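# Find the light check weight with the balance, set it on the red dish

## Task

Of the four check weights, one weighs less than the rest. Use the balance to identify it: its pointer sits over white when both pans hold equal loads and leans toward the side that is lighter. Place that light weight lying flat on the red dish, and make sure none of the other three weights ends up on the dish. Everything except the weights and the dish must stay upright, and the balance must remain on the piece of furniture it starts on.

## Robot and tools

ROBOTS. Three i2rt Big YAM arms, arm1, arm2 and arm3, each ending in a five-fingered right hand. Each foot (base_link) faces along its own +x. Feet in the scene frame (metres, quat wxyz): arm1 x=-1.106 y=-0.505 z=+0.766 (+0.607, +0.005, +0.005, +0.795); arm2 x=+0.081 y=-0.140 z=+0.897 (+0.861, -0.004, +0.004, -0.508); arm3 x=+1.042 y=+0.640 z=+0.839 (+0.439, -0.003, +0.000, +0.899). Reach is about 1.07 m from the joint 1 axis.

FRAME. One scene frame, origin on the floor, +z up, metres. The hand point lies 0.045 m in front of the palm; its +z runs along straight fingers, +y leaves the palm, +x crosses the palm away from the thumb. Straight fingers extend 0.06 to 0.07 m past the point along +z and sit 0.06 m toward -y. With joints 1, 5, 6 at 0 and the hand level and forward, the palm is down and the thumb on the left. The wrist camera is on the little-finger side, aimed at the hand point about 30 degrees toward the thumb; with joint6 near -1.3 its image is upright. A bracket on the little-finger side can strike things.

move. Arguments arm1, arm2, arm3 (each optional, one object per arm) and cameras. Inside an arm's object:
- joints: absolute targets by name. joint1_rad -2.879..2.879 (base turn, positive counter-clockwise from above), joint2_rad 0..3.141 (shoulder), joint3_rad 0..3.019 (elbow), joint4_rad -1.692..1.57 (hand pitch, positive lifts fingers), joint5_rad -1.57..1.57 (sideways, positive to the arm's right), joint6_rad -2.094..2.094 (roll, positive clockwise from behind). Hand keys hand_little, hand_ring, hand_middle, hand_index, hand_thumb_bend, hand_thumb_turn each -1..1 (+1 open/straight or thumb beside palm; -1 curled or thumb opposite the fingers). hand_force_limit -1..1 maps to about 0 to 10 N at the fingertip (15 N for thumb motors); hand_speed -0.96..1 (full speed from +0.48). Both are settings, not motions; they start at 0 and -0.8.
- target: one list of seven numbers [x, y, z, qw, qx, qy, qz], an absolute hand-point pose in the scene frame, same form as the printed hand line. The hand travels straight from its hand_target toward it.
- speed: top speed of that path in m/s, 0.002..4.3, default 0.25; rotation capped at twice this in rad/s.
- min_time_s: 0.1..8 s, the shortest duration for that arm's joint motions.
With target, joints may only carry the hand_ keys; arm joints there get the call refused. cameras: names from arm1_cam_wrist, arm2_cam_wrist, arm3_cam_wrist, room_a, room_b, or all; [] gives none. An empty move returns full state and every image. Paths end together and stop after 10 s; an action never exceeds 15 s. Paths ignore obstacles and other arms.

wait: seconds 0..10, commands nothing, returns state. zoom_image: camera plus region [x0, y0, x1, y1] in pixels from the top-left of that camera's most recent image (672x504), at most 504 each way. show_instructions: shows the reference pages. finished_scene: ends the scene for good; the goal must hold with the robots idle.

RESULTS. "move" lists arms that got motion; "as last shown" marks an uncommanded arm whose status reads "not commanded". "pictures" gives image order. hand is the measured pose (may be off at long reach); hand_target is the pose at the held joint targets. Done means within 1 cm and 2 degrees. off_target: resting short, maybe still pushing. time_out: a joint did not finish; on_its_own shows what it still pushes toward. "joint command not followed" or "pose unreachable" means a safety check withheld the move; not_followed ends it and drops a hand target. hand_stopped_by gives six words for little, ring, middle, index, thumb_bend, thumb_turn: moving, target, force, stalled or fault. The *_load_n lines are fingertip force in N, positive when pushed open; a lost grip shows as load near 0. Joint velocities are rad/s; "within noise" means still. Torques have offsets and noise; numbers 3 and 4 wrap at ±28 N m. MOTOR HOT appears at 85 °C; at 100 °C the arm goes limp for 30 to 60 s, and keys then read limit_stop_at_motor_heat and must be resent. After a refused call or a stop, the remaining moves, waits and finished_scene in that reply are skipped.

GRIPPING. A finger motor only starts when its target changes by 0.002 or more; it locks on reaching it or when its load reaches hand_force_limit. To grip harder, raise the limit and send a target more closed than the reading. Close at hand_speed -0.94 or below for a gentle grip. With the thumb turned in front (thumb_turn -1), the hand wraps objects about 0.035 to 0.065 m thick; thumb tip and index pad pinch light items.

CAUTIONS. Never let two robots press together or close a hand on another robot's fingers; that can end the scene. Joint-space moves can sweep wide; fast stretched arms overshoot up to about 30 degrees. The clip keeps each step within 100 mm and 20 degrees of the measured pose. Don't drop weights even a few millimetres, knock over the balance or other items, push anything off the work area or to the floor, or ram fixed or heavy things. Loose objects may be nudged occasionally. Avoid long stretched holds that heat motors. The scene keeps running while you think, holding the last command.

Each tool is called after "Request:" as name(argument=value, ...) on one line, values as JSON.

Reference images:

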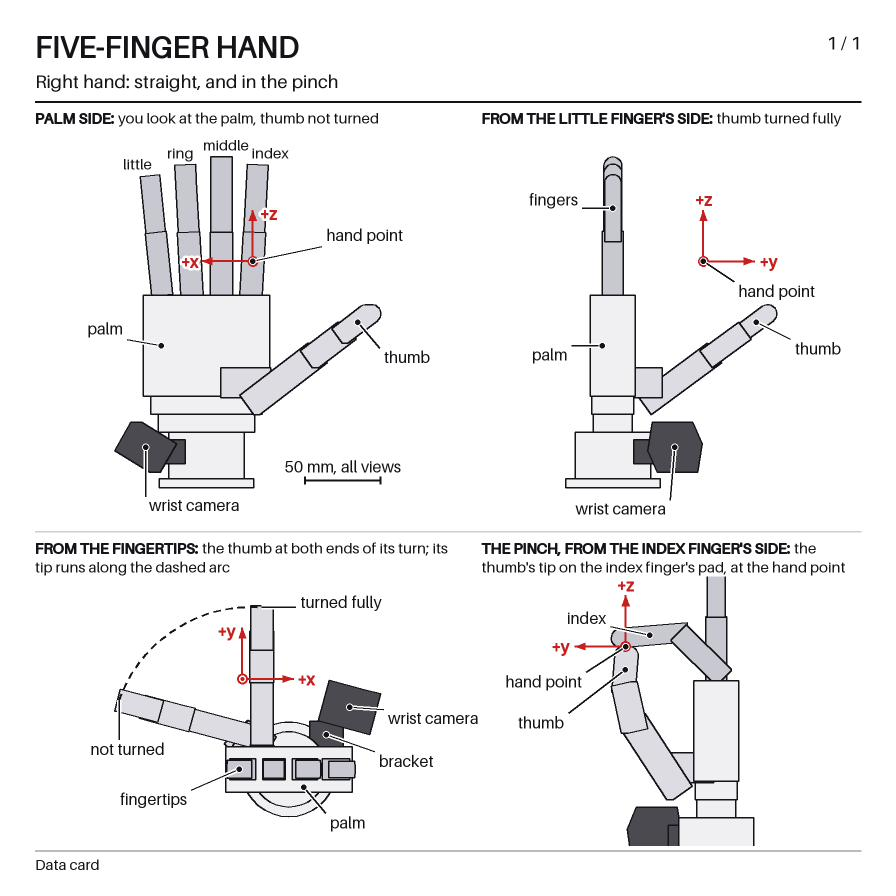

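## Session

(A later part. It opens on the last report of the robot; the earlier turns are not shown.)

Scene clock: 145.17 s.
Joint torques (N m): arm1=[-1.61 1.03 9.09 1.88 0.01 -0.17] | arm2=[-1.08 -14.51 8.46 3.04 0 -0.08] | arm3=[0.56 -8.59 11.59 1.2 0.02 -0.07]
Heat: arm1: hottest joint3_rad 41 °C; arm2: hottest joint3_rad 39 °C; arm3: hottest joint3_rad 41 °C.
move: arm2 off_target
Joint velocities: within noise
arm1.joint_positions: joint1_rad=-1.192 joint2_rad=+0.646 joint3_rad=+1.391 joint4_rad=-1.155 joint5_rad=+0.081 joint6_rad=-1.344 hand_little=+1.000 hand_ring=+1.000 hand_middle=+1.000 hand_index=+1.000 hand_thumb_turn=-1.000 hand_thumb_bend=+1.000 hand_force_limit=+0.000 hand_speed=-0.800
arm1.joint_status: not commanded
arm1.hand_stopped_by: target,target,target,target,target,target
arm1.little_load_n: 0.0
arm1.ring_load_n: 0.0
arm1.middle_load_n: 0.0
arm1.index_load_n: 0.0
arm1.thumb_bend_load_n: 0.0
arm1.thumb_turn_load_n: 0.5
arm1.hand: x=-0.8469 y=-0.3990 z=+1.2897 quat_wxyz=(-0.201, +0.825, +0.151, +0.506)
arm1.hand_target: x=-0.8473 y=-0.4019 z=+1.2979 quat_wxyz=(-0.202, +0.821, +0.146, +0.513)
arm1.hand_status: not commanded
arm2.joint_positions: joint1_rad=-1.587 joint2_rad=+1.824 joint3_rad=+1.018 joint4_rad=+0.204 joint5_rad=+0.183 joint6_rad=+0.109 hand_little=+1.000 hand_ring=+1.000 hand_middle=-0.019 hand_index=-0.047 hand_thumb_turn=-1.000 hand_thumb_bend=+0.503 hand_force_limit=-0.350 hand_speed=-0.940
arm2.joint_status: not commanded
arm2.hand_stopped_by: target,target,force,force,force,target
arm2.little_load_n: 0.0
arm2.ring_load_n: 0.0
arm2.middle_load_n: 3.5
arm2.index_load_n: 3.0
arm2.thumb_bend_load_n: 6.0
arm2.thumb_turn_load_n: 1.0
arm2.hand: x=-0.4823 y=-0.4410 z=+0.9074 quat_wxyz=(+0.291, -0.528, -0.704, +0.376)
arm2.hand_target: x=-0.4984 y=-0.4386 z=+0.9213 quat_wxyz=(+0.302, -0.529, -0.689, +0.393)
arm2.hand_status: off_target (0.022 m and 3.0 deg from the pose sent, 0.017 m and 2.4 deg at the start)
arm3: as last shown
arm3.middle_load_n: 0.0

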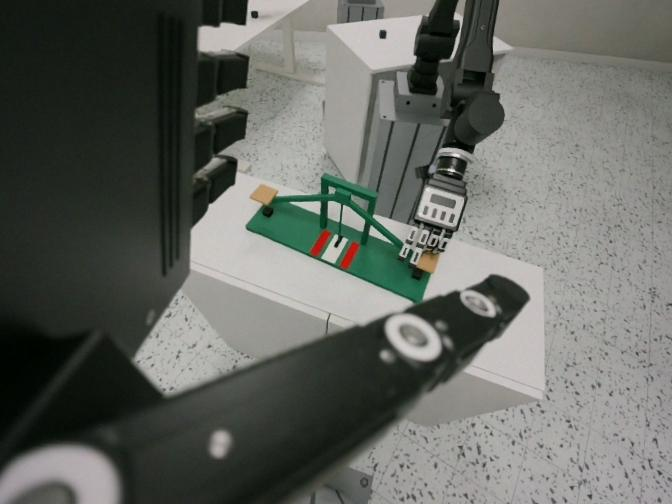

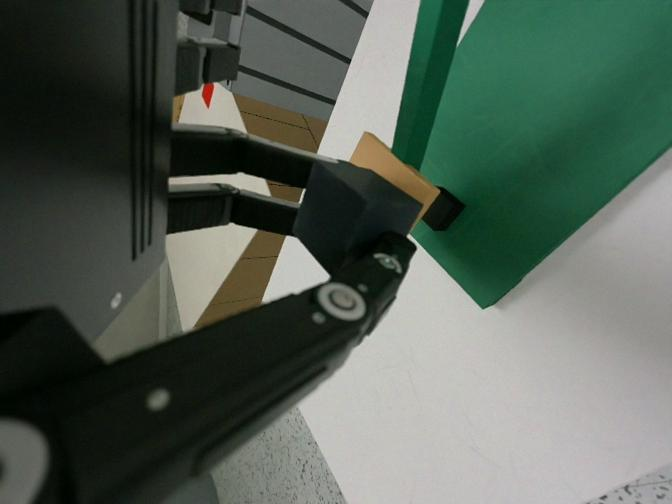

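Request:
move(arm2={"target": [-0.500, -0.440, 0.912, 0.3021, -0.5285, -0.6887, 0.3937], "speed": 0.04}, cameras=["arm1_cam_wrist", "arm2_cam_wrist"])

Request:
zoom_image(camera="arm1_cam_wrist", region=[290, 170, 470, 300])

Request:
zoom_image(camera="arm2_cam_wrist", region=[280, 100, 520, 320])

Scene clock: 146.70 s.
Joint torques (N m): arm1=[-1.61 1.08 9.09 1.88 0.01 -0.17] | arm2=[-0.97 -14.8 8.21 3.02 0.05 -0.05] | arm3=[0.44 -8.64 11.59 1.18 0.01 -0.07]
Heat: arm1: hottest joint3_rad 41 °C; arm2: hottest joint3_rad 38 °C; arm3: hottest joint3_rad 41 °C.
move: arm2 off_target
Joint velocities: within noise
arm1, arm3: as last shown
arm1.thumb_bend_load_n: 0.5
arm1.thumb_turn_load_n: 0.0
arm2.joint_positions: joint1_rad=-1.587 joint2_rad=+1.845 joint3_rad=+1.018 joint4_rad=+0.225 joint5_rad=+0.183 joint6_rad=+0.109 hand_little=+1.000 hand_ring=+1.000 hand_middle=-0.019 hand_index=-0.047 hand_thumb_turn=-1.000 hand_thumb_bend=+0.503 hand_force_limit=-0.350 hand_speed=-0.940
arm2.joint_status: not commanded
arm2.hand_stopped_by: target,target,force,force,force,target
arm2.little_load_n: 0.0
arm2.ring_load_n: 0.0
arm2.middle_load_n: 3.5
arm2.index_load_n: 2.5
arm2.thumb_bend_load_n: 6.5
arm2.thumb_turn_load_n: 0.5
arm2.hand: x=-0.4838 y=-0.4418 z=+0.8990 quat_wxyz=(+0.291, -0.528, -0.704, +0.376)
arm2.hand_target: x=-0.4994 y=-0.4397 z=+0.9123 quat_wxyz=(+0.302, -0.529, -0.689, +0.393)
arm2.hand_status: off_target (0.021 m and 3.0 deg from the pose sent, 0.018 m and 3.0 deg at the start)
arm3.ring_load_n: -0.5

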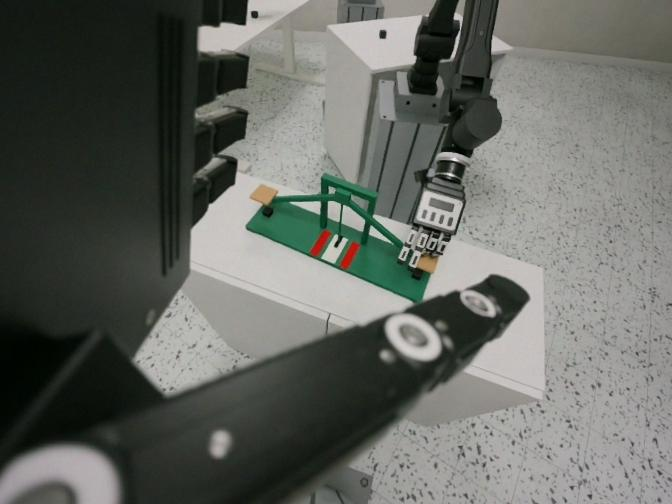

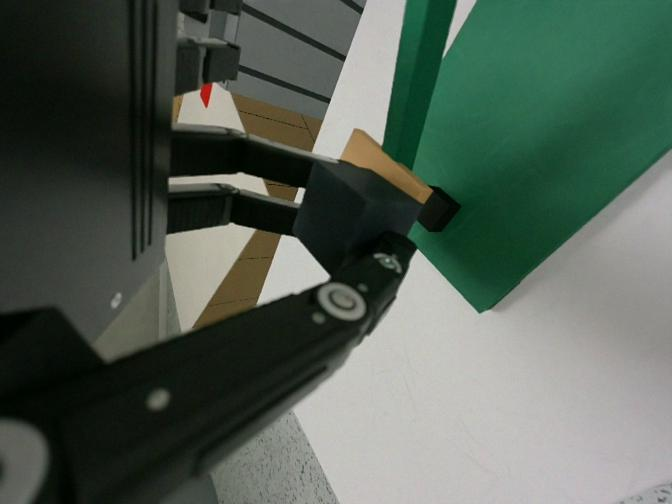

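Scaled by 2.800.

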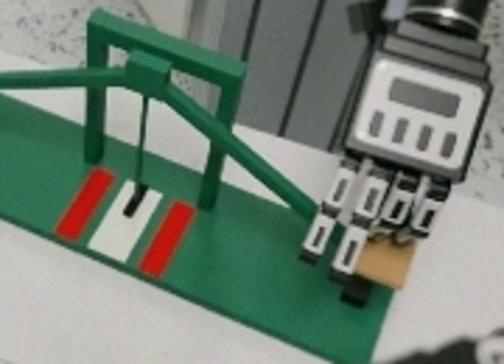

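Scaled by 2.100.

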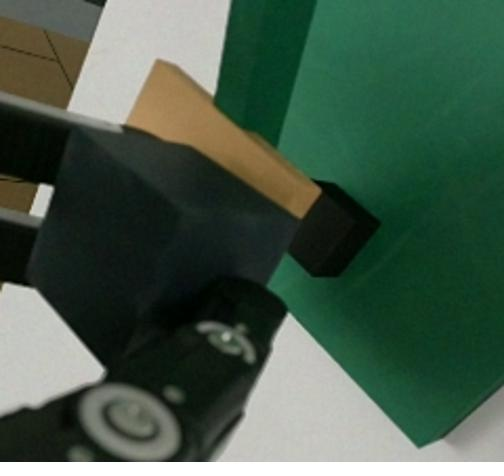

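Request:
move(arm2={"target": [-0.511, -0.442, 0.911, 0.3021, -0.5285, -0.6887, 0.3937], "speed": 0.04}, cameras=["arm1_cam_wrist", "arm2_cam_wrist"])

Request:
zoom_image(camera="arm1_cam_wrist", region=[290, 170, 470, 300])

Request:
zoom_image(camera="arm2_cam_wrist", region=[280, 100, 520, 320])

Scene clock: 148.47 s.
Joint torques (N m): arm1=[-1.61 1.08 9.09 1.89 0.01 -0.17] | arm2=[-1.03 -14.97 10.4 2.65 0.03 -0.09] | arm3=[0.56 -8.64 11.58 1.17 0.02 -0.07]
Heat: arm1: hottest joint3_rad 41 °C; arm2: hottest joint3_rad 38 °C; arm3: hottest joint3_rad 42 °C.
move: arm2 off_target
Joint velocities: within noise
arm1, arm3: as last shown
arm1.thumb_bend_load_n: 0.0
arm1.thumb_turn_load_n: 0.5
arm2.joint_positions: joint1_rad=-1.592 joint2_rad=+1.863 joint3_rad=+1.018 joint4_rad=+0.225 joint5_rad=+0.179 joint6_rad=+0.109 hand_little=+1.000 hand_ring=+1.000 hand_middle=-0.019 hand_index=-0.047 hand_thumb_turn=-1.000 hand_thumb_bend=+0.503 hand_force_limit=-0.350 hand_speed=-0.940
arm2.joint_status: not commanded
arm2.hand_stopped_by: target,target,force,force,force,target
arm2.little_load_n: 0.0
arm2.ring_load_n: 0.0
arm2.middle_load_n: 3.5
arm2.index_load_n: 3.0
arm2.thumb_bend_load_n: 6.0
arm2.thumb_turn_load_n: 0.5
arm2.hand: x=-0.4829 y=-0.4384 z=+0.8879 quat_wxyz=(+0.287, -0.531, -0.707, +0.369)
arm2.hand_target: x=-0.5094 y=-0.4410 z=+0.9120 quat_wxyz=(+0.302, -0.528, -0.689, +0.394)
arm2.hand_status: off_target (0.037 m and 3.9 deg from the pose sent, 0.030 m and 3.0 deg at the start)
arm3.ring_load_n: 0.0
arm3.middle_load_n: -0.5

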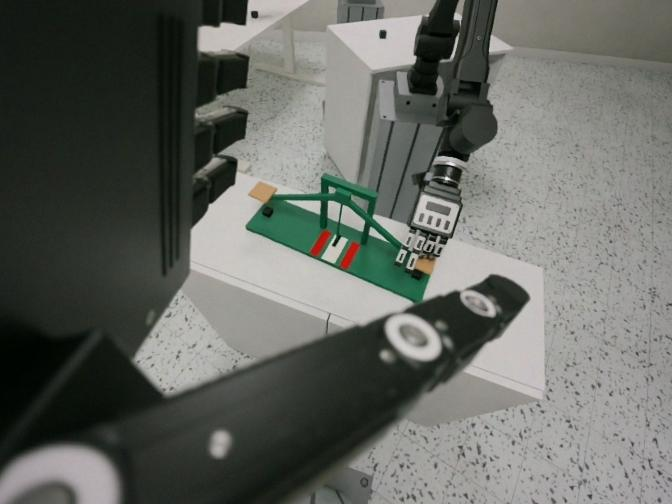

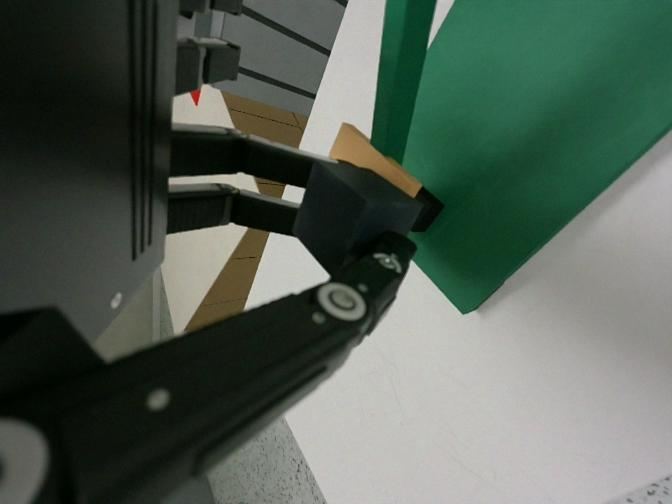

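Scaled by 2.800.

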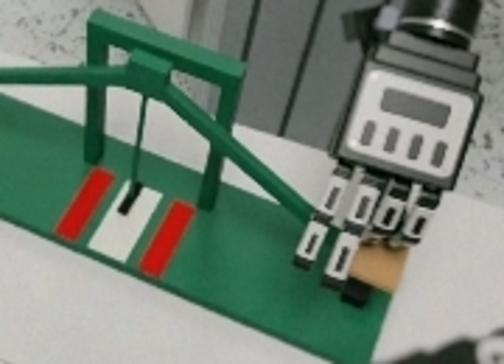

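Scaled by 2.100.

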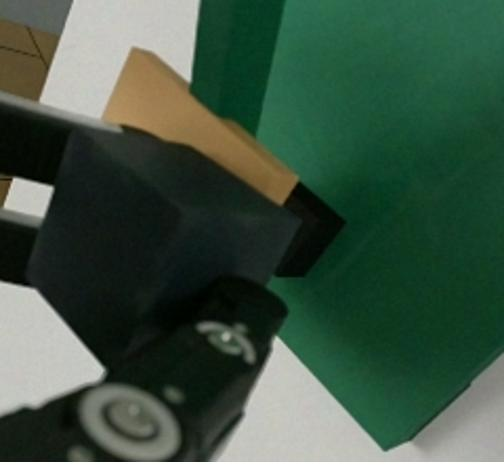

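Request:
move(arm2={"target": [-0.518, -0.446, 0.940, 0.3021, -0.5285, -0.6887, 0.3937], "speed": 0.06}, cameras=["arm1_cam_wrist", "arm2_cam_wrist"])

Request:
zoom_image(camera="arm2_cam_wrist", region=[280, 100, 520, 320])

Scene clock: 149.90 s.
Joint torques (N m): arm1=[-1.61 1.03 9.09 1.88 0.01 -0.17] | arm2=[-1.2 -16.5 11.11 1.43 0.03 -0.1] | arm3=[0.5 -8.59 11.59 1.2 0.01 -0.07]
Heat: arm1: hottest joint3_rad 41 °C; arm2: hottest joint3_rad 38 °C; arm3: hottest joint3_rad 42 °C.
move: arm2 off_target
Joint velocities: within noise
arm1, arm3: as last shown
arm2.joint_positions: joint1_rad=-1.592 joint2_rad=+1.849 joint3_rad=+1.056 joint4_rad=+0.177 joint5_rad=+0.179 joint6_rad=+0.109 hand_little=+1.000 hand_ring=+1.000 hand_middle=-0.019 hand_index=-0.047 hand_thumb_turn=-1.000 hand_thumb_bend=+0.503 hand_force_limit=-0.350 hand_speed=-0.940
arm2.joint_status: not commanded
arm2.hand_stopped_by: target,target,force,force,force,target
arm2.little_load_n: 0.0
arm2.ring_load_n: 0.0
arm2.middle_load_n: 3.5
arm2.index_load_n: 3.0
arm2.thumb_bend_load_n: 6.0
arm2.thumb_turn_load_n: 1.0
arm2.hand: x=-0.4920 y=-0.4433 z=+0.9044 quat_wxyz=(+0.288, -0.530, -0.706, +0.370)
arm2.hand_target: x=-0.5165 y=-0.4451 z=+0.9408 quat_wxyz=(+0.302, -0.528, -0.689, +0.394)
arm2.hand_status: off_target (0.044 m and 3.7 deg from the pose sent, 0.063 m and 3.9 deg at the start)
arm3.middle_load_n: 0.0

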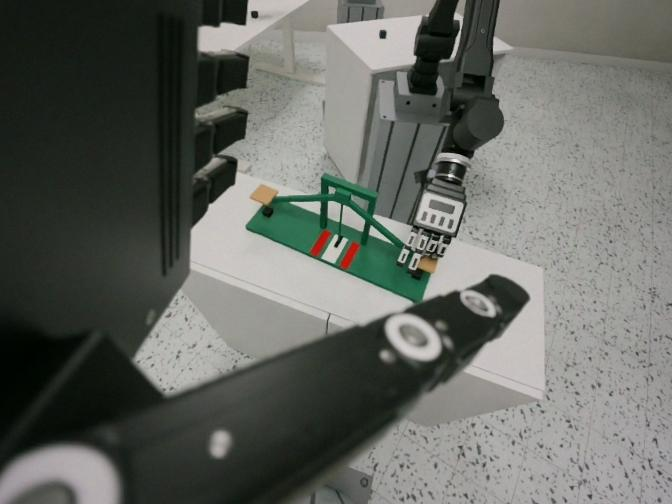

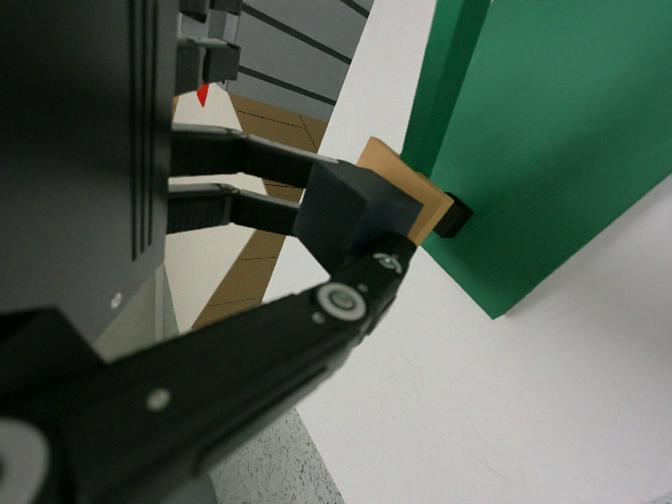

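Scaled by 2.100.

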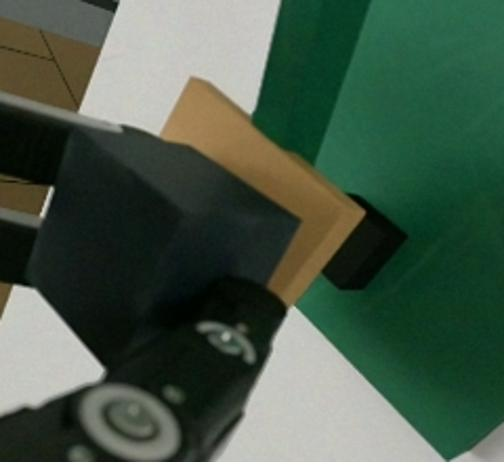

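Request:
move(arm2={"target": [-0.521, -0.446, 0.921, 0.3021, -0.5285, -0.6887, 0.3937], "speed": 0.05}, cameras=["arm1_cam_wrist", "arm2_cam_wrist"])

Request:
zoom_image(camera="arm2_cam_wrist", region=[280, 100, 520, 320])

Request:
zoom_image(camera="arm1_cam_wrist", region=[290, 170, 470, 300])

Scene clock: 151.57 s.
Joint torques (N m): arm1=[-1.61 1.03 9.07 1.88 0.01 -0.17] | arm2=[-0.85 -15.21 10.59 2.91 0 -0.11] | arm3=[0.56 -8.64 11.59 1.17 0.02 -0.07]
Heat: arm1: hottest joint3_rad 41 °C; arm2: hottest joint3_rad 38 °C; arm3: hottest joint3_rad 42 °C.
move: arm2 off_target
Joint velocities: within noise
arm1, arm3: as last shown
arm2.joint_positions: joint1_rad=-1.593 joint2_rad=+1.865 joint3_rad=+1.056 joint4_rad=+0.180 joint5_rad=+0.178 joint6_rad=+0.109 hand_little=+1.000 hand_ring=+1.000 hand_middle=-0.019 hand_index=-0.047 hand_thumb_turn=-1.000 hand_thumb_bend=+0.503 hand_force_limit=-0.350 hand_speed=-0.940
arm2.joint_status: not commanded
arm2.hand_stopped_by: target,target,force,force,force,target
arm2.little_load_n: 0.0
arm2.ring_load_n: 0.0
arm2.middle_load_n: 3.5
arm2.index_load_n: 3.0
arm2.thumb_bend_load_n: 6.0
arm2.thumb_turn_load_n: 1.0
arm2.hand: x=-0.4909 y=-0.4421 z=+0.8949 quat_wxyz=(+0.285, -0.532, -0.709, +0.365)
arm2.hand_target: x=-0.5192 y=-0.4448 z=+0.9221 quat_wxyz=(+0.302, -0.528, -0.689, +0.394)
arm2.hand_status: off_target (0.040 m and 4.5 deg from the pose sent, 0.034 m and 3.7 deg at the start)

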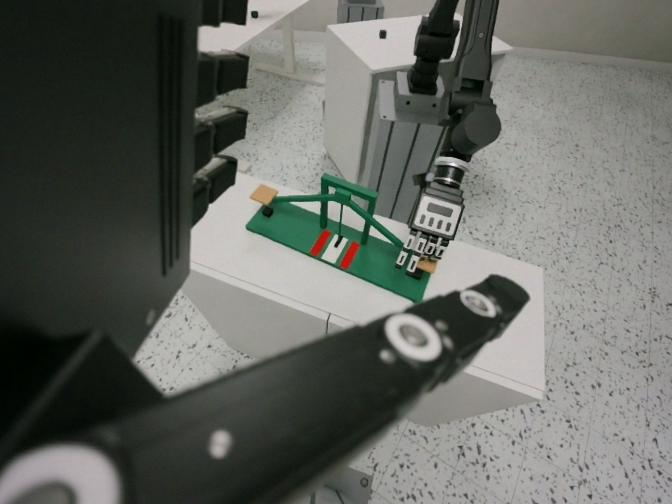

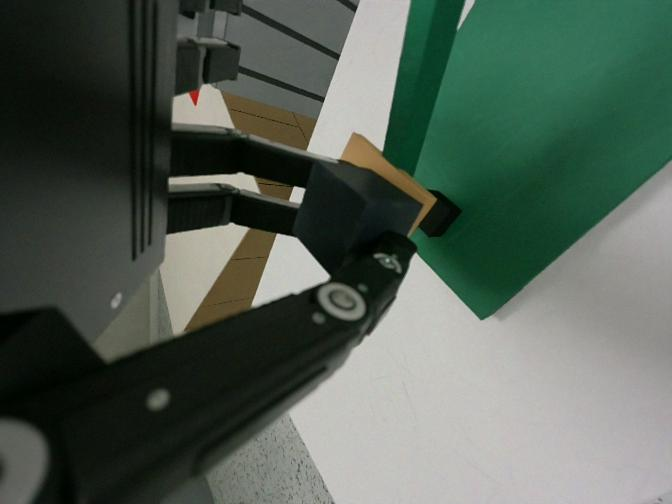

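Scaled by 2.100.

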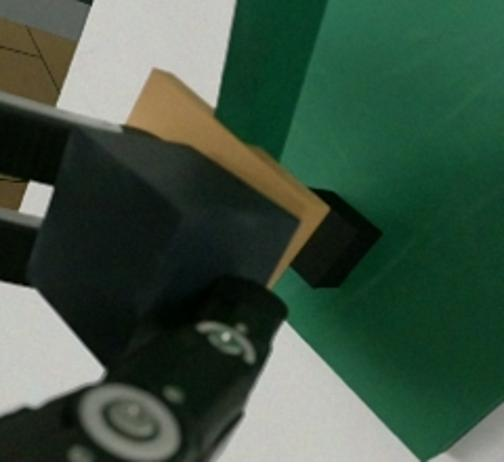

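Scaled by 2.800.

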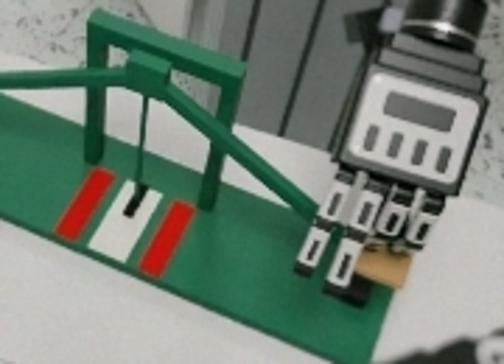

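Request:
move(arm2={"target": [-0.528, -0.449, 0.945, 0.3112, -0.5232, -0.6818, 0.4056], "speed": 0.06})

Request:
move(arm2={"target": [-0.528, -0.449, 0.927, 0.3112, -0.5232, -0.6818, 0.4056], "speed": 0.04}, cameras=["arm1_cam_wrist", "arm2_cam_wrist"])

Request:
zoom_image(camera="arm2_cam_wrist", region=[280, 100, 520, 320])

Request:
zoom_image(camera="arm1_cam_wrist", region=[290, 170, 470, 300])

Scene clock: 152.97 s.
Joint torques (N m): arm1=[-1.61 1.08 9.09 1.88 0.01 -0.17] | arm2=[-0.97 -16.67 11.22 2.66 0.17 -0.09] | arm3=[0.62 -8.59 11.59 1.18 0.02 -0.07]
Heat: arm1: hottest joint3_rad 41 °C; arm2: hottest joint3_rad 37 °C; arm3: hottest joint3_rad 42 °C.
move: arm2 off_target
Joint velocities: within noise
arm1, arm3: as last shown
arm1.little_load_n: -0.5
arm2.joint_positions: joint1_rad=-1.593 joint2_rad=+1.860 joint3_rad=+1.062 joint4_rad=+0.180 joint5_rad=+0.178 joint6_rad=+0.106 hand_little=+1.000 hand_ring=+1.000 hand_middle=-0.019 hand_index=-0.047 hand_thumb_turn=-1.000 hand_thumb_bend=+0.503 hand_force_limit=-0.350 hand_speed=-0.940
arm2.joint_status: not commanded
arm2.hand_stopped_by: target,target,force,force,force,target
arm2.little_load_n: 0.0
arm2.ring_load_n: 0.0
arm2.middle_load_n: 4.0
arm2.index_load_n: 2.5
arm2.thumb_bend_load_n: 6.0
arm2.thumb_turn_load_n: 1.0
arm2.hand: x=-0.4939 y=-0.4434 z=+0.9006 quat_wxyz=(+0.288, -0.530, -0.707, +0.369)
arm2.hand_target: x=-0.5252 y=-0.4474 z=+0.9463 quat_wxyz=(+0.312, -0.523, -0.682, +0.405)
arm2.hand_status: off_target (0.056 m and 5.8 deg from the pose sent, 0.063 m and 6.4 deg at the start)
arm3.ring_load_n: -0.5
pictures: none

Scene clock: 154.10 s.
Joint torques (N m): arm1=[-1.61 1.08 9.09 1.89 0.01 -0.17] | arm2=[-1.03 -14.92 10.47 2.96 0.14 -0.12] | arm3=[0.62 -8.64 11.59 1.18 0.01 -0.07]
Heat: arm1: hottest joint3_rad 41 °C; arm2: hottest joint3_rad 37 °C; arm3: hottest joint3_rad 42 °C.
move: arm2 off_target
Joint velocities: within noise
arm1: as last shown
arm1.little_load_n: 0.0
arm2.joint_positions: joint1_rad=-1.593 joint2_rad=+1.868 joint3_rad=+1.062 joint4_rad=+0.215 joint5_rad=+0.178 joint6_rad=+0.106 hand_little=+1.000 hand_ring=+1.000 hand_middle=-0.019 hand_index=-0.047 hand_thumb_turn=-1.000 hand_thumb_bend=+0.503 hand_force_limit=-0.350 hand_speed=-0.940
arm2.joint_status: not commanded
arm2.hand_stopped_by: target,target,force,force,force,target
arm2.little_load_n: 0.0
arm2.ring_load_n: -0.5
arm2.middle_load_n: 3.5
arm2.index_load_n: 3.0
arm2.thumb_bend_load_n: 6.0
arm2.thumb_turn_load_n: 0.5
arm2.hand: x=-0.4994 y=-0.4462 z=+0.9026 quat_wxyz=(+0.293, -0.527, -0.701, +0.380)
arm2.hand_target: x=-0.5262 y=-0.4479 z=+0.9279 quat_wxyz=(+0.311, -0.523, -0.682, +0.405)
arm2.hand_status: off_target (0.038 m and 4.3 deg from the pose sent, 0.044 m and 5.8 deg at the start)
arm3.joint_positions: joint1_rad=+0.298 joint2_rad=+1.451 joint3_rad=+0.854 joint4_rad=-0.010 joint5_rad=-0.002 joint6_rad=-0.004 hand_little=+1.000 hand_ring=+1.000 hand_middle=+0.350 hand_index=+0.350 hand_thumb_turn=-1.000 hand_thumb_bend=+0.780 hand_force_limit=-0.350 hand_speed=-0.850
arm3.joint_status: not commanded
arm3.hand_stopped_by: target,target,target,target,target,target
arm3.little_load_n: 0.0
arm3.ring_load_n: 0.0
arm3.middle_load_n: 0.0
arm3.index_load_n: 0.0
arm3.thumb_bend_load_n: 0.0
arm3.thumb_turn_load_n: 0.0
arm3.hand: x=+0.5763 y=+0.9279 z=+0.9329 quat_wxyz=(-0.409, +0.786, +0.412, -0.212)
arm3.hand_target: x=+0.5654 y=+0.9347 z=+0.9484 quat_wxyz=(-0.419, +0.780, +0.411, -0.217)
arm3.hand_status: not commanded

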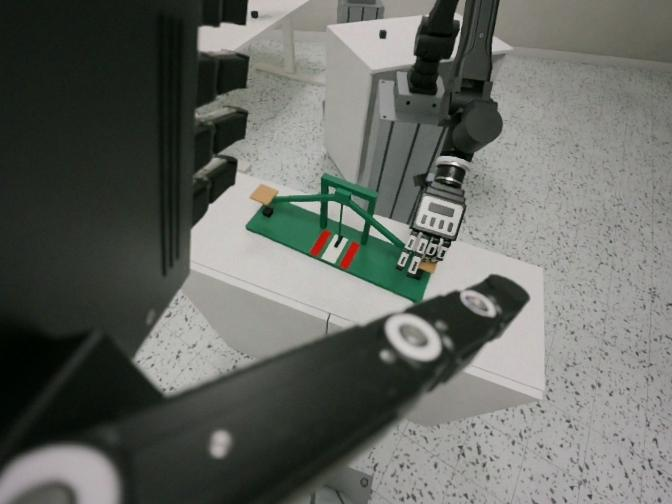

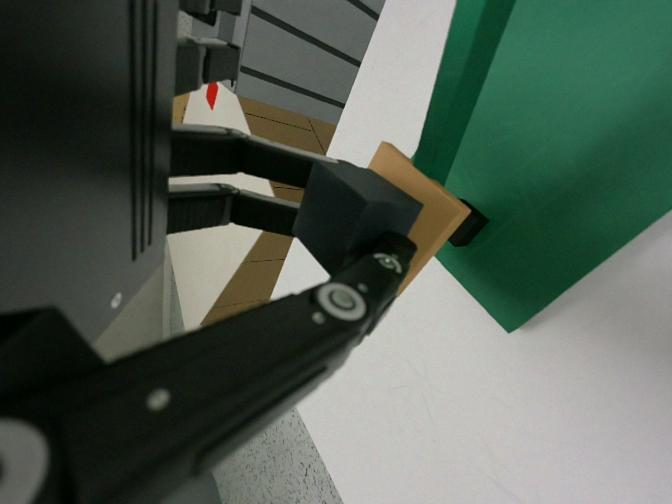

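Scaled by 2.100.

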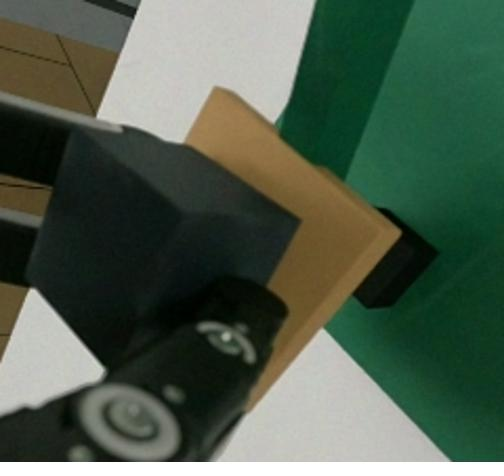

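Scaled by 2.800.

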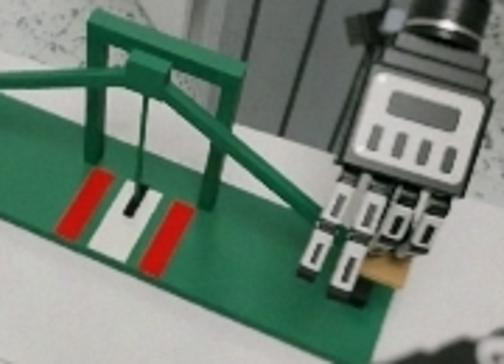

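Request:
move(arm2={"target": [-0.527, -0.446, 0.912, 0.3112, -0.5232, -0.6818, 0.4056], "speed": 0.04}, cameras=["arm1_cam_wrist", "arm2_cam_wrist"])

Request:
zoom_image(camera="arm2_cam_wrist", region=[280, 100, 520, 320])

Request:
zoom_image(camera="arm1_cam_wrist", region=[290, 170, 470, 300])

Scene clock: 156.30 s.
Joint torques (N m): arm1=[-1.61 1.08 9.07 1.89 0.01 -0.17] | arm2=[-1.2 -15.27 9.36 3 0.01 -0.12] | arm3=[0.67 -8.59 11.58 1.21 0.02 -0.07]
Heat: arm1: hottest joint3_rad 41 °C; arm2: hottest joint3_rad 37 °C; arm3: hottest joint3_rad 42 °C.
move: arm2 off_target
Joint velocities: within noise
arm1, arm3: as last shown
arm2.joint_positions: joint1_rad=-1.597 joint2_rad=+1.897 joint3_rad=+1.062 joint4_rad=+0.255 joint5_rad=+0.178 joint6_rad=+0.104 hand_little=+1.000 hand_ring=+1.000 hand_middle=-0.019 hand_index=-0.047 hand_thumb_turn=-1.000 hand_thumb_bend=+0.503 hand_force_limit=-0.350 hand_speed=-0.940
arm2.joint_status: not commanded
arm2.hand_stopped_by: target,target,force,force,force,target
arm2.little_load_n: 0.0
arm2.ring_load_n: 0.0
arm2.middle_load_n: 3.5
arm2.index_load_n: 2.5
arm2.thumb_bend_load_n: 6.0
arm2.thumb_turn_load_n: 1.0
arm2.hand: x=-0.5039 y=-0.4458 z=+0.8918 quat_wxyz=(+0.296, -0.527, -0.699, +0.383)
arm2.hand_target: x=-0.5259 y=-0.4452 z=+0.9127 quat_wxyz=(+0.311, -0.523, -0.682, +0.405)
arm2.hand_status: off_target (0.031 m and 3.7 deg from the pose sent, 0.029 m and 4.3 deg at the start)
arm3.thumb_turn_load_n: 0.5

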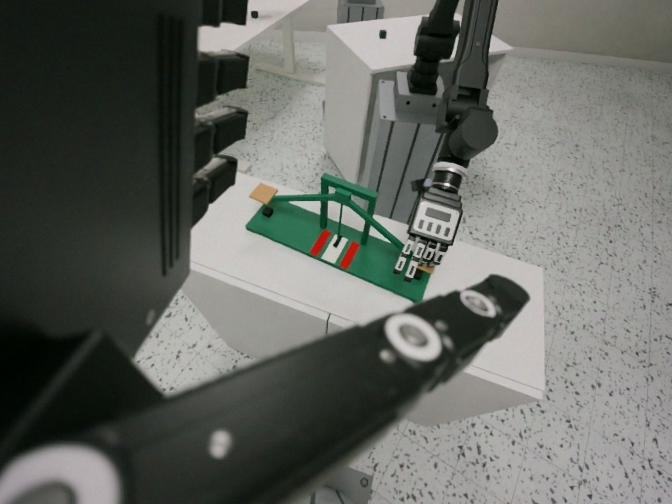

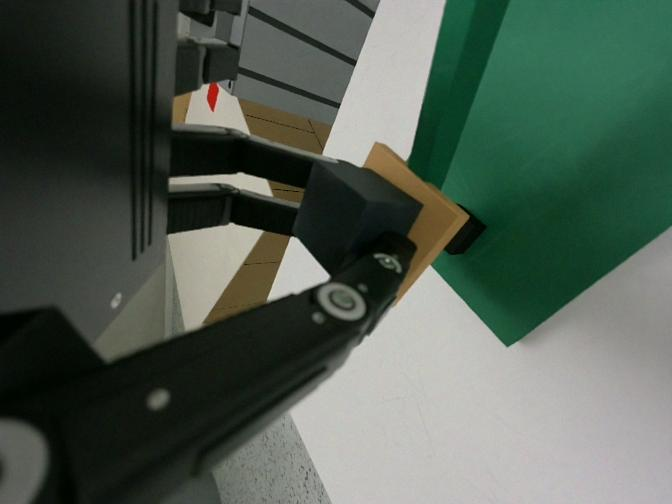

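Scaled by 2.100.

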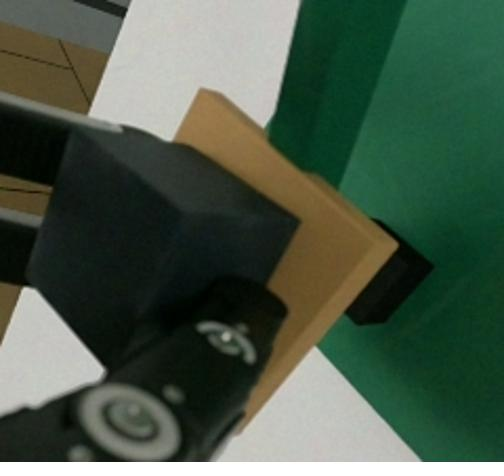

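Scaled by 2.800.

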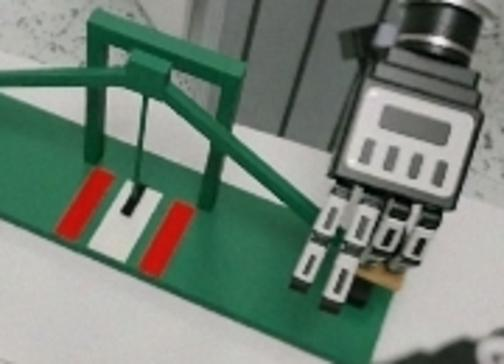

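Request:
move(arm2={"target": [-0.522, -0.446, 0.906, 0.3021, -0.5285, -0.6887, 0.3937], "speed": 0.04}, cameras=["arm1_cam_wrist", "arm2_cam_wrist"])

Request:
zoom_image(camera="arm2_cam_wrist", region=[280, 100, 520, 320])

Request:
zoom_image(camera="arm1_cam_wrist", region=[290, 170, 470, 300])

Scene clock: 159.37 s.
Joint torques (N m): arm1=[-1.61 1.08 9.09 1.89 0.01 -0.17] | arm2=[-0.97 -15.21 9.96 1.54 0 -0.05] | arm3=[0.56 -8.7 11.6 1.18 0.01 -0.07]
Heat: arm1: hottest joint3_rad 41 °C; arm2: hottest joint3_rad 37 °C; arm3: hottest joint3_rad 42 °C.
move: arm2 off_target
Joint velocities: within noise
arm1.joint_positions: joint1_rad=-1.192 joint2_rad=+0.646 joint3_rad=+1.391 joint4_rad=-1.155 joint5_rad=+0.081 joint6_rad=-1.344 hand_little=+1.000 hand_ring=+1.000 hand_middle=+1.000 hand_index=+1.000 hand_thumb_turn=-1.000 hand_thumb_bend=+1.000 hand_force_limit=+0.000 hand_speed=-0.800
arm1.joint_status: not commanded
arm1.hand_stopped_by: target,target,target,target,target,target
arm1.little_load_n: 0.0
arm1.ring_load_n: 0.0
arm1.middle_load_n: 0.0
arm1.index_load_n: 0.0
arm1.thumb_bend_load_n: 0.0
arm1.thumb_turn_load_n: 0.5
arm1.hand: x=-0.8469 y=-0.3990 z=+1.2897 quat_wxyz=(-0.201, +0.825, +0.151, +0.506)
arm1.hand_target: x=-0.8473 y=-0.4019 z=+1.2979 quat_wxyz=(-0.202, +0.821, +0.146, +0.513)
arm1.hand_status: not commanded
arm2.joint_positions: joint1_rad=-1.597 joint2_rad=+1.897 joint3_rad=+1.062 joint4_rad=+0.255 joint5_rad=+0.177 joint6_rad=+0.104 hand_little=+1.000 hand_ring=+1.000 hand_middle=-0.019 hand_index=-0.047 hand_thumb_turn=-1.000 hand_thumb_bend=+0.503 hand_force_limit=-0.350 hand_speed=-0.940
arm2.joint_status: not commanded
arm2.hand_stopped_by: target,target,force,force,force,target
arm2.little_load_n: 0.0
arm2.ring_load_n: 0.0
arm2.middle_load_n: 3.5
arm2.index_load_n: 3.0
arm2.thumb_bend_load_n: 6.0
arm2.thumb_turn_load_n: 0.5
arm2.hand: x=-0.5037 y=-0.4462 z=+0.8918 quat_wxyz=(+0.295, -0.526, -0.699, +0.384)
arm2.hand_target: x=-0.5214 y=-0.4455 z=+0.9064 quat_wxyz=(+0.302, -0.528, -0.689, +0.394)
arm2.hand_status: off_target (0.023 m and 1.8 deg from the pose sent, 0.023 m and 1.8 deg at the start)
arm3: as last shown
arm3.thumb_turn_load_n: 0.0

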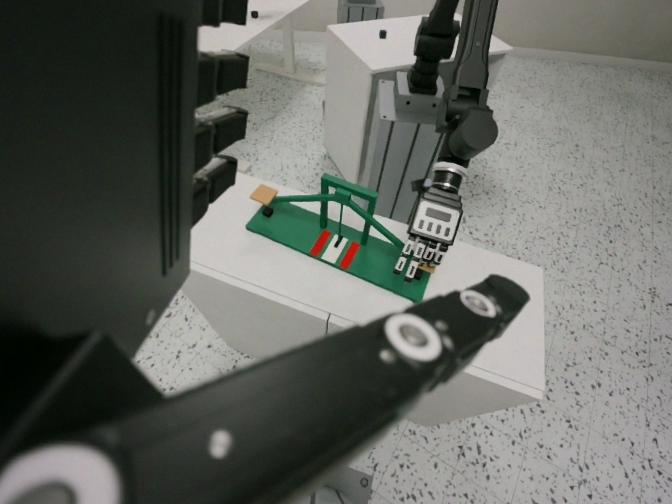

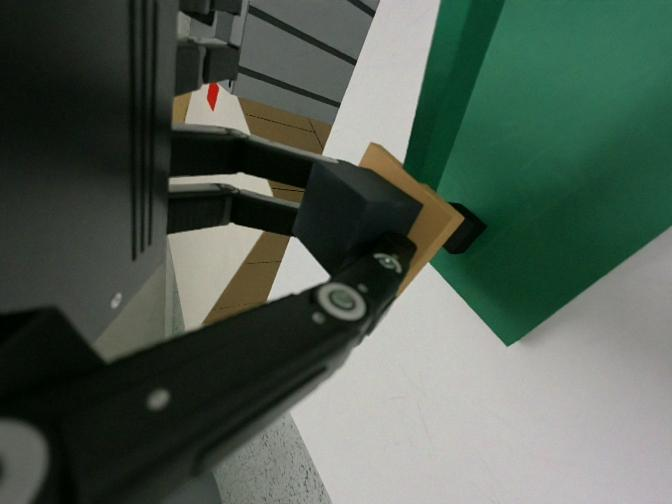

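Scaled by 2.100.

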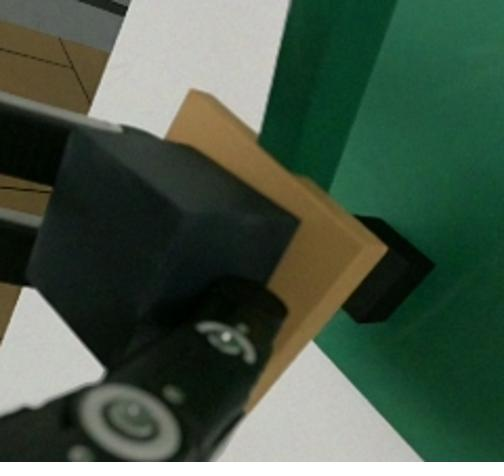

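Scaled by 2.800.

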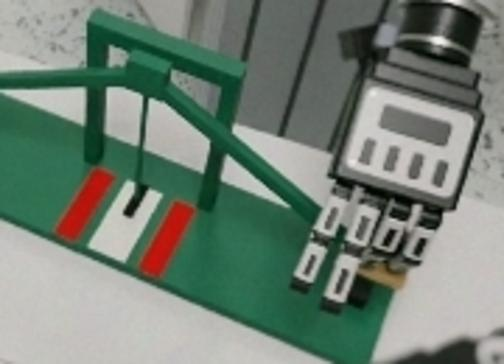

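Request:
move(arm2={"target": [-0.520, -0.447, 0.896, 0.3021, -0.5285, -0.6887, 0.3937], "speed": 0.04}, cameras=["arm1_cam_wrist", "arm2_cam_wrist"])

Request:
zoom_image(camera="arm2_cam_wrist", region=[280, 100, 520, 320])

Request:
zoom_image(camera="arm1_cam_wrist", region=[290, 170, 470, 300])

Scene clock: 160.83 s.
Joint torques (N m): arm1=[-1.67 1.03 9.09 1.88 0.01 -0.17] | arm2=[-0.62 -15.21 9.13 2.4 0.12 -0.04] | arm3=[0.67 -8.7 11.59 1.18 0.02 -0.07]
Heat: arm1: hottest joint3_rad 41 °C; arm2: hottest joint3_rad 36 °C; arm3: hottest joint3_rad 42 °C.
move: arm2 off_target
Joint velocities: within noise
arm1, arm3: as last shown
arm1.thumb_turn_load_n: 0.0
arm2.joint_positions: joint1_rad=-1.597 joint2_rad=+1.915 joint3_rad=+1.062 joint4_rad=+0.255 joint5_rad=+0.177 joint6_rad=+0.104 hand_little=+1.000 hand_ring=+1.000 hand_middle=-0.019 hand_index=-0.047 hand_thumb_turn=-1.000 hand_thumb_bend=+0.503 hand_force_limit=-0.350 hand_speed=-0.940
arm2.joint_status: not commanded
arm2.hand_stopped_by: target,target,force,force,force,target
arm2.little_load_n: 0.0
arm2.ring_load_n: -0.5
arm2.middle_load_n: 3.5
arm2.index_load_n: 3.0
arm2.thumb_bend_load_n: 6.0
arm2.thumb_turn_load_n: 0.5
arm2.hand: x=-0.5015 y=-0.4450 z=+0.8803 quat_wxyz=(+0.292, -0.528, -0.703, +0.377)
arm2.hand_target: x=-0.5193 y=-0.4465 z=+0.8964 quat_wxyz=(+0.302, -0.529, -0.689, +0.394)
arm2.hand_status: off_target (0.024 m and 2.8 deg from the pose sent, 0.017 m and 1.9 deg at the start)

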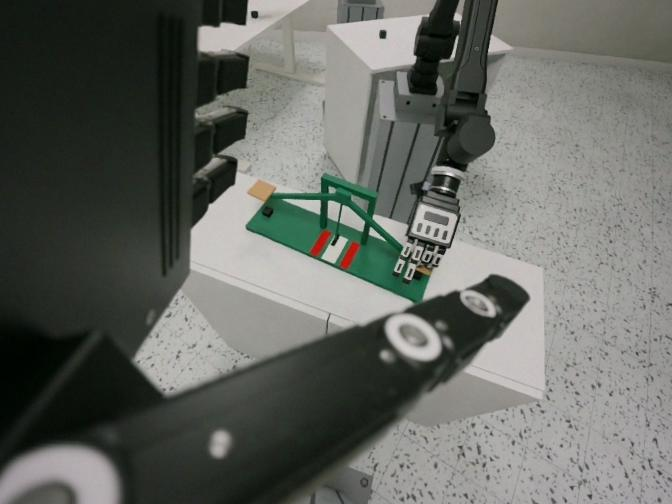

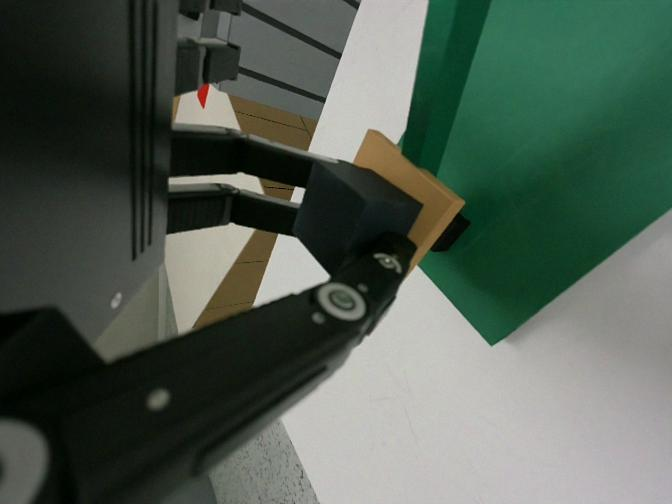

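Scaled by 2.100.

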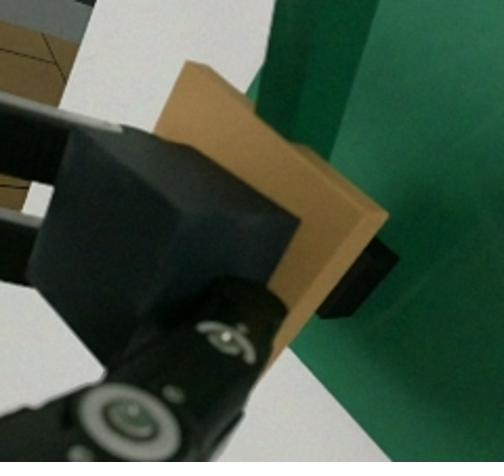

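Scaled by 2.800.

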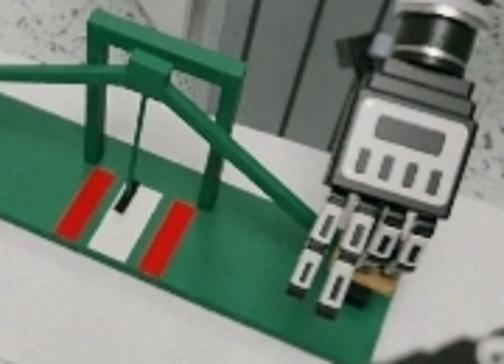

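Request:
move(arm2={"target": [-0.519, -0.447, 0.884, 0.3021, -0.5285, -0.6887, 0.3937], "speed": 0.04}, cameras=["arm1_cam_wrist", "arm2_cam_wrist"])

Request:
zoom_image(camera="arm1_cam_wrist", region=[240, 160, 470, 310])

Scene clock: 162.30 s.
Joint torques (N m): arm1=[-1.61 1.08 9.09 1.89 0.01 -0.17] | arm2=[-0.85 -15.33 8.4 3 0.15 -0.03] | arm3=[0.56 -8.64 11.59 1.18 0.02 -0.07]
Heat: arm1: hottest joint3_rad 41 °C; arm2: hottest joint3_rad 36 °C; arm3: hottest joint3_rad 42 °C.
move: arm2 off_target
Joint velocities: within noise
arm1, arm3: as last shown
arm1.thumb_turn_load_n: 0.5
arm2.joint_positions: joint1_rad=-1.597 joint2_rad=+1.936 joint3_rad=+1.062 joint4_rad=+0.269 joint5_rad=+0.177 joint6_rad=+0.104 hand_little=+1.000 hand_ring=+1.000 hand_middle=-0.019 hand_index=-0.047 hand_thumb_turn=-1.000 hand_thumb_bend=+0.503 hand_force_limit=-0.350 hand_speed=-0.940
arm2.joint_status: not commanded
arm2.hand_stopped_by: target,target,force,force,force,target
arm2.little_load_n: 0.0
arm2.ring_load_n: 0.0
arm2.middle_load_n: 3.5
arm2.index_load_n: 3.0
arm2.thumb_bend_load_n: 6.0
arm2.thumb_turn_load_n: 0.5
arm2.hand: x=-0.5012 y=-0.4447 z=+0.8696 quat_wxyz=(+0.291, -0.529, -0.704, +0.374)
arm2.hand_target: x=-0.5183 y=-0.4465 z=+0.8845 quat_wxyz=(+0.302, -0.529, -0.689, +0.394)
arm2.hand_status: off_target (0.023 m and 3.2 deg from the pose sent, 0.018 m and 2.8 deg at the start)
arm3.little_load_n: -0.5

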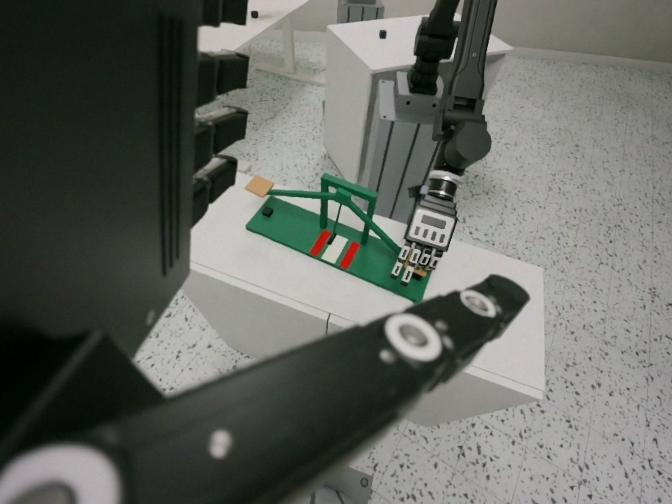

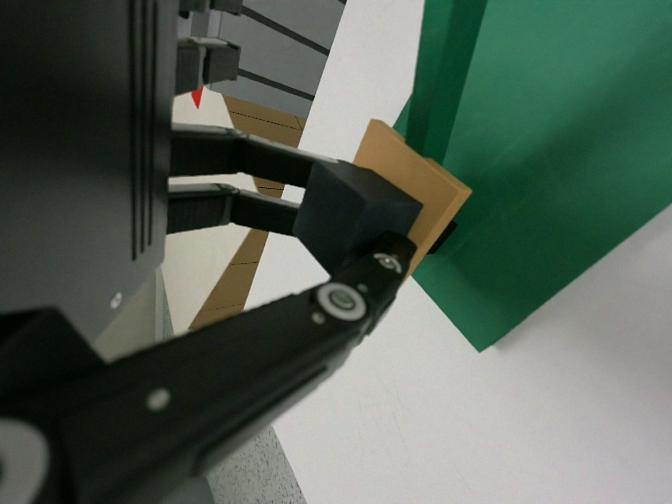

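Scaled by 2.191.

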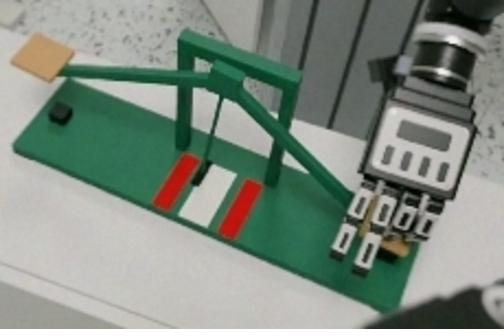

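Request:
move(arm2={"target": [-0.519, -0.447, 0.874, 0.3021, -0.5285, -0.6887, 0.3937], "speed": 0.04}, cameras=["arm1_cam_wrist", "arm2_cam_wrist"])

Request:
zoom_image(camera="arm1_cam_wrist", region=[240, 160, 470, 310])

Scene clock: 163.53 s.
Joint torques (N m): arm1=[-1.61 1.08 9.09 1.89 0.01 -0.17] | arm2=[-0.67 -15.15 8.16 2.95 0.11 -0.04] | arm3=[0.62 -8.64 11.6 1.2 0.02 -0.07]
Heat: arm1: hottest joint3_rad 41 °C; arm2: hottest joint3_rad 36 °C; arm3: hottest joint3_rad 43 °C.
move: arm2 off_target
Joint velocities: within noise
arm1, arm3: as last shown
arm2.joint_positions: joint1_rad=-1.597 joint2_rad=+1.956 joint3_rad=+1.062 joint4_rad=+0.293 joint5_rad=+0.177 joint6_rad=+0.104 hand_little=+1.000 hand_ring=+1.000 hand_middle=-0.019 hand_index=-0.047 hand_thumb_turn=-1.000 hand_thumb_bend=+0.503 hand_force_limit=-0.350 hand_speed=-0.940
arm2.joint_status: not commanded
arm2.hand_stopped_by: target,target,force,force,force,target
arm2.little_load_n: 0.0
arm2.ring_load_n: 0.0
arm2.middle_load_n: 3.5
arm2.index_load_n: 3.0
arm2.thumb_bend_load_n: 6.0
arm2.thumb_turn_load_n: 0.5
arm2.hand: x=-0.5027 y=-0.4454 z=+0.8616 quat_wxyz=(+0.292, -0.528, -0.703, +0.375)
arm2.hand_target: x=-0.5184 y=-0.4465 z=+0.8743 quat_wxyz=(+0.302, -0.529, -0.689, +0.393)
arm2.hand_status: off_target (0.021 m and 2.9 deg from the pose sent, 0.018 m and 3.2 deg at the start)
arm3.little_load_n: 0.0

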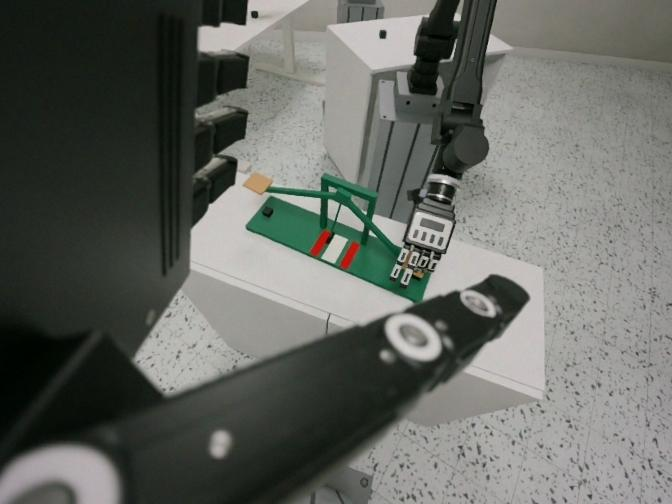

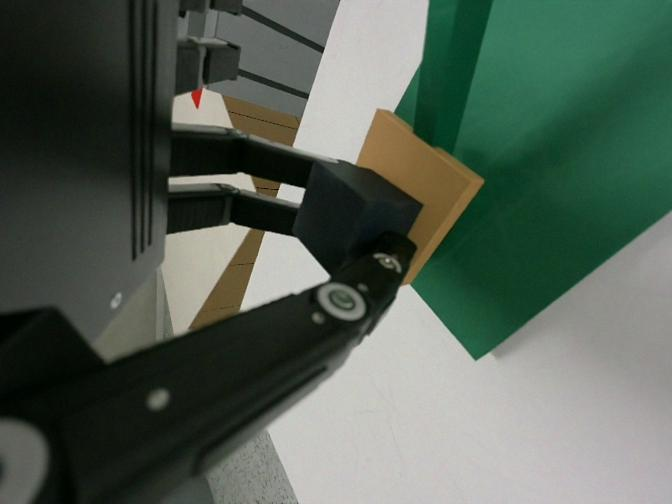

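Scaled by 2.191.

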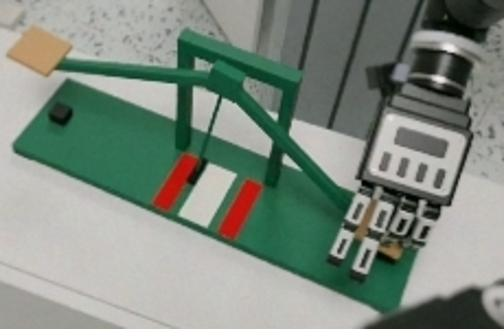

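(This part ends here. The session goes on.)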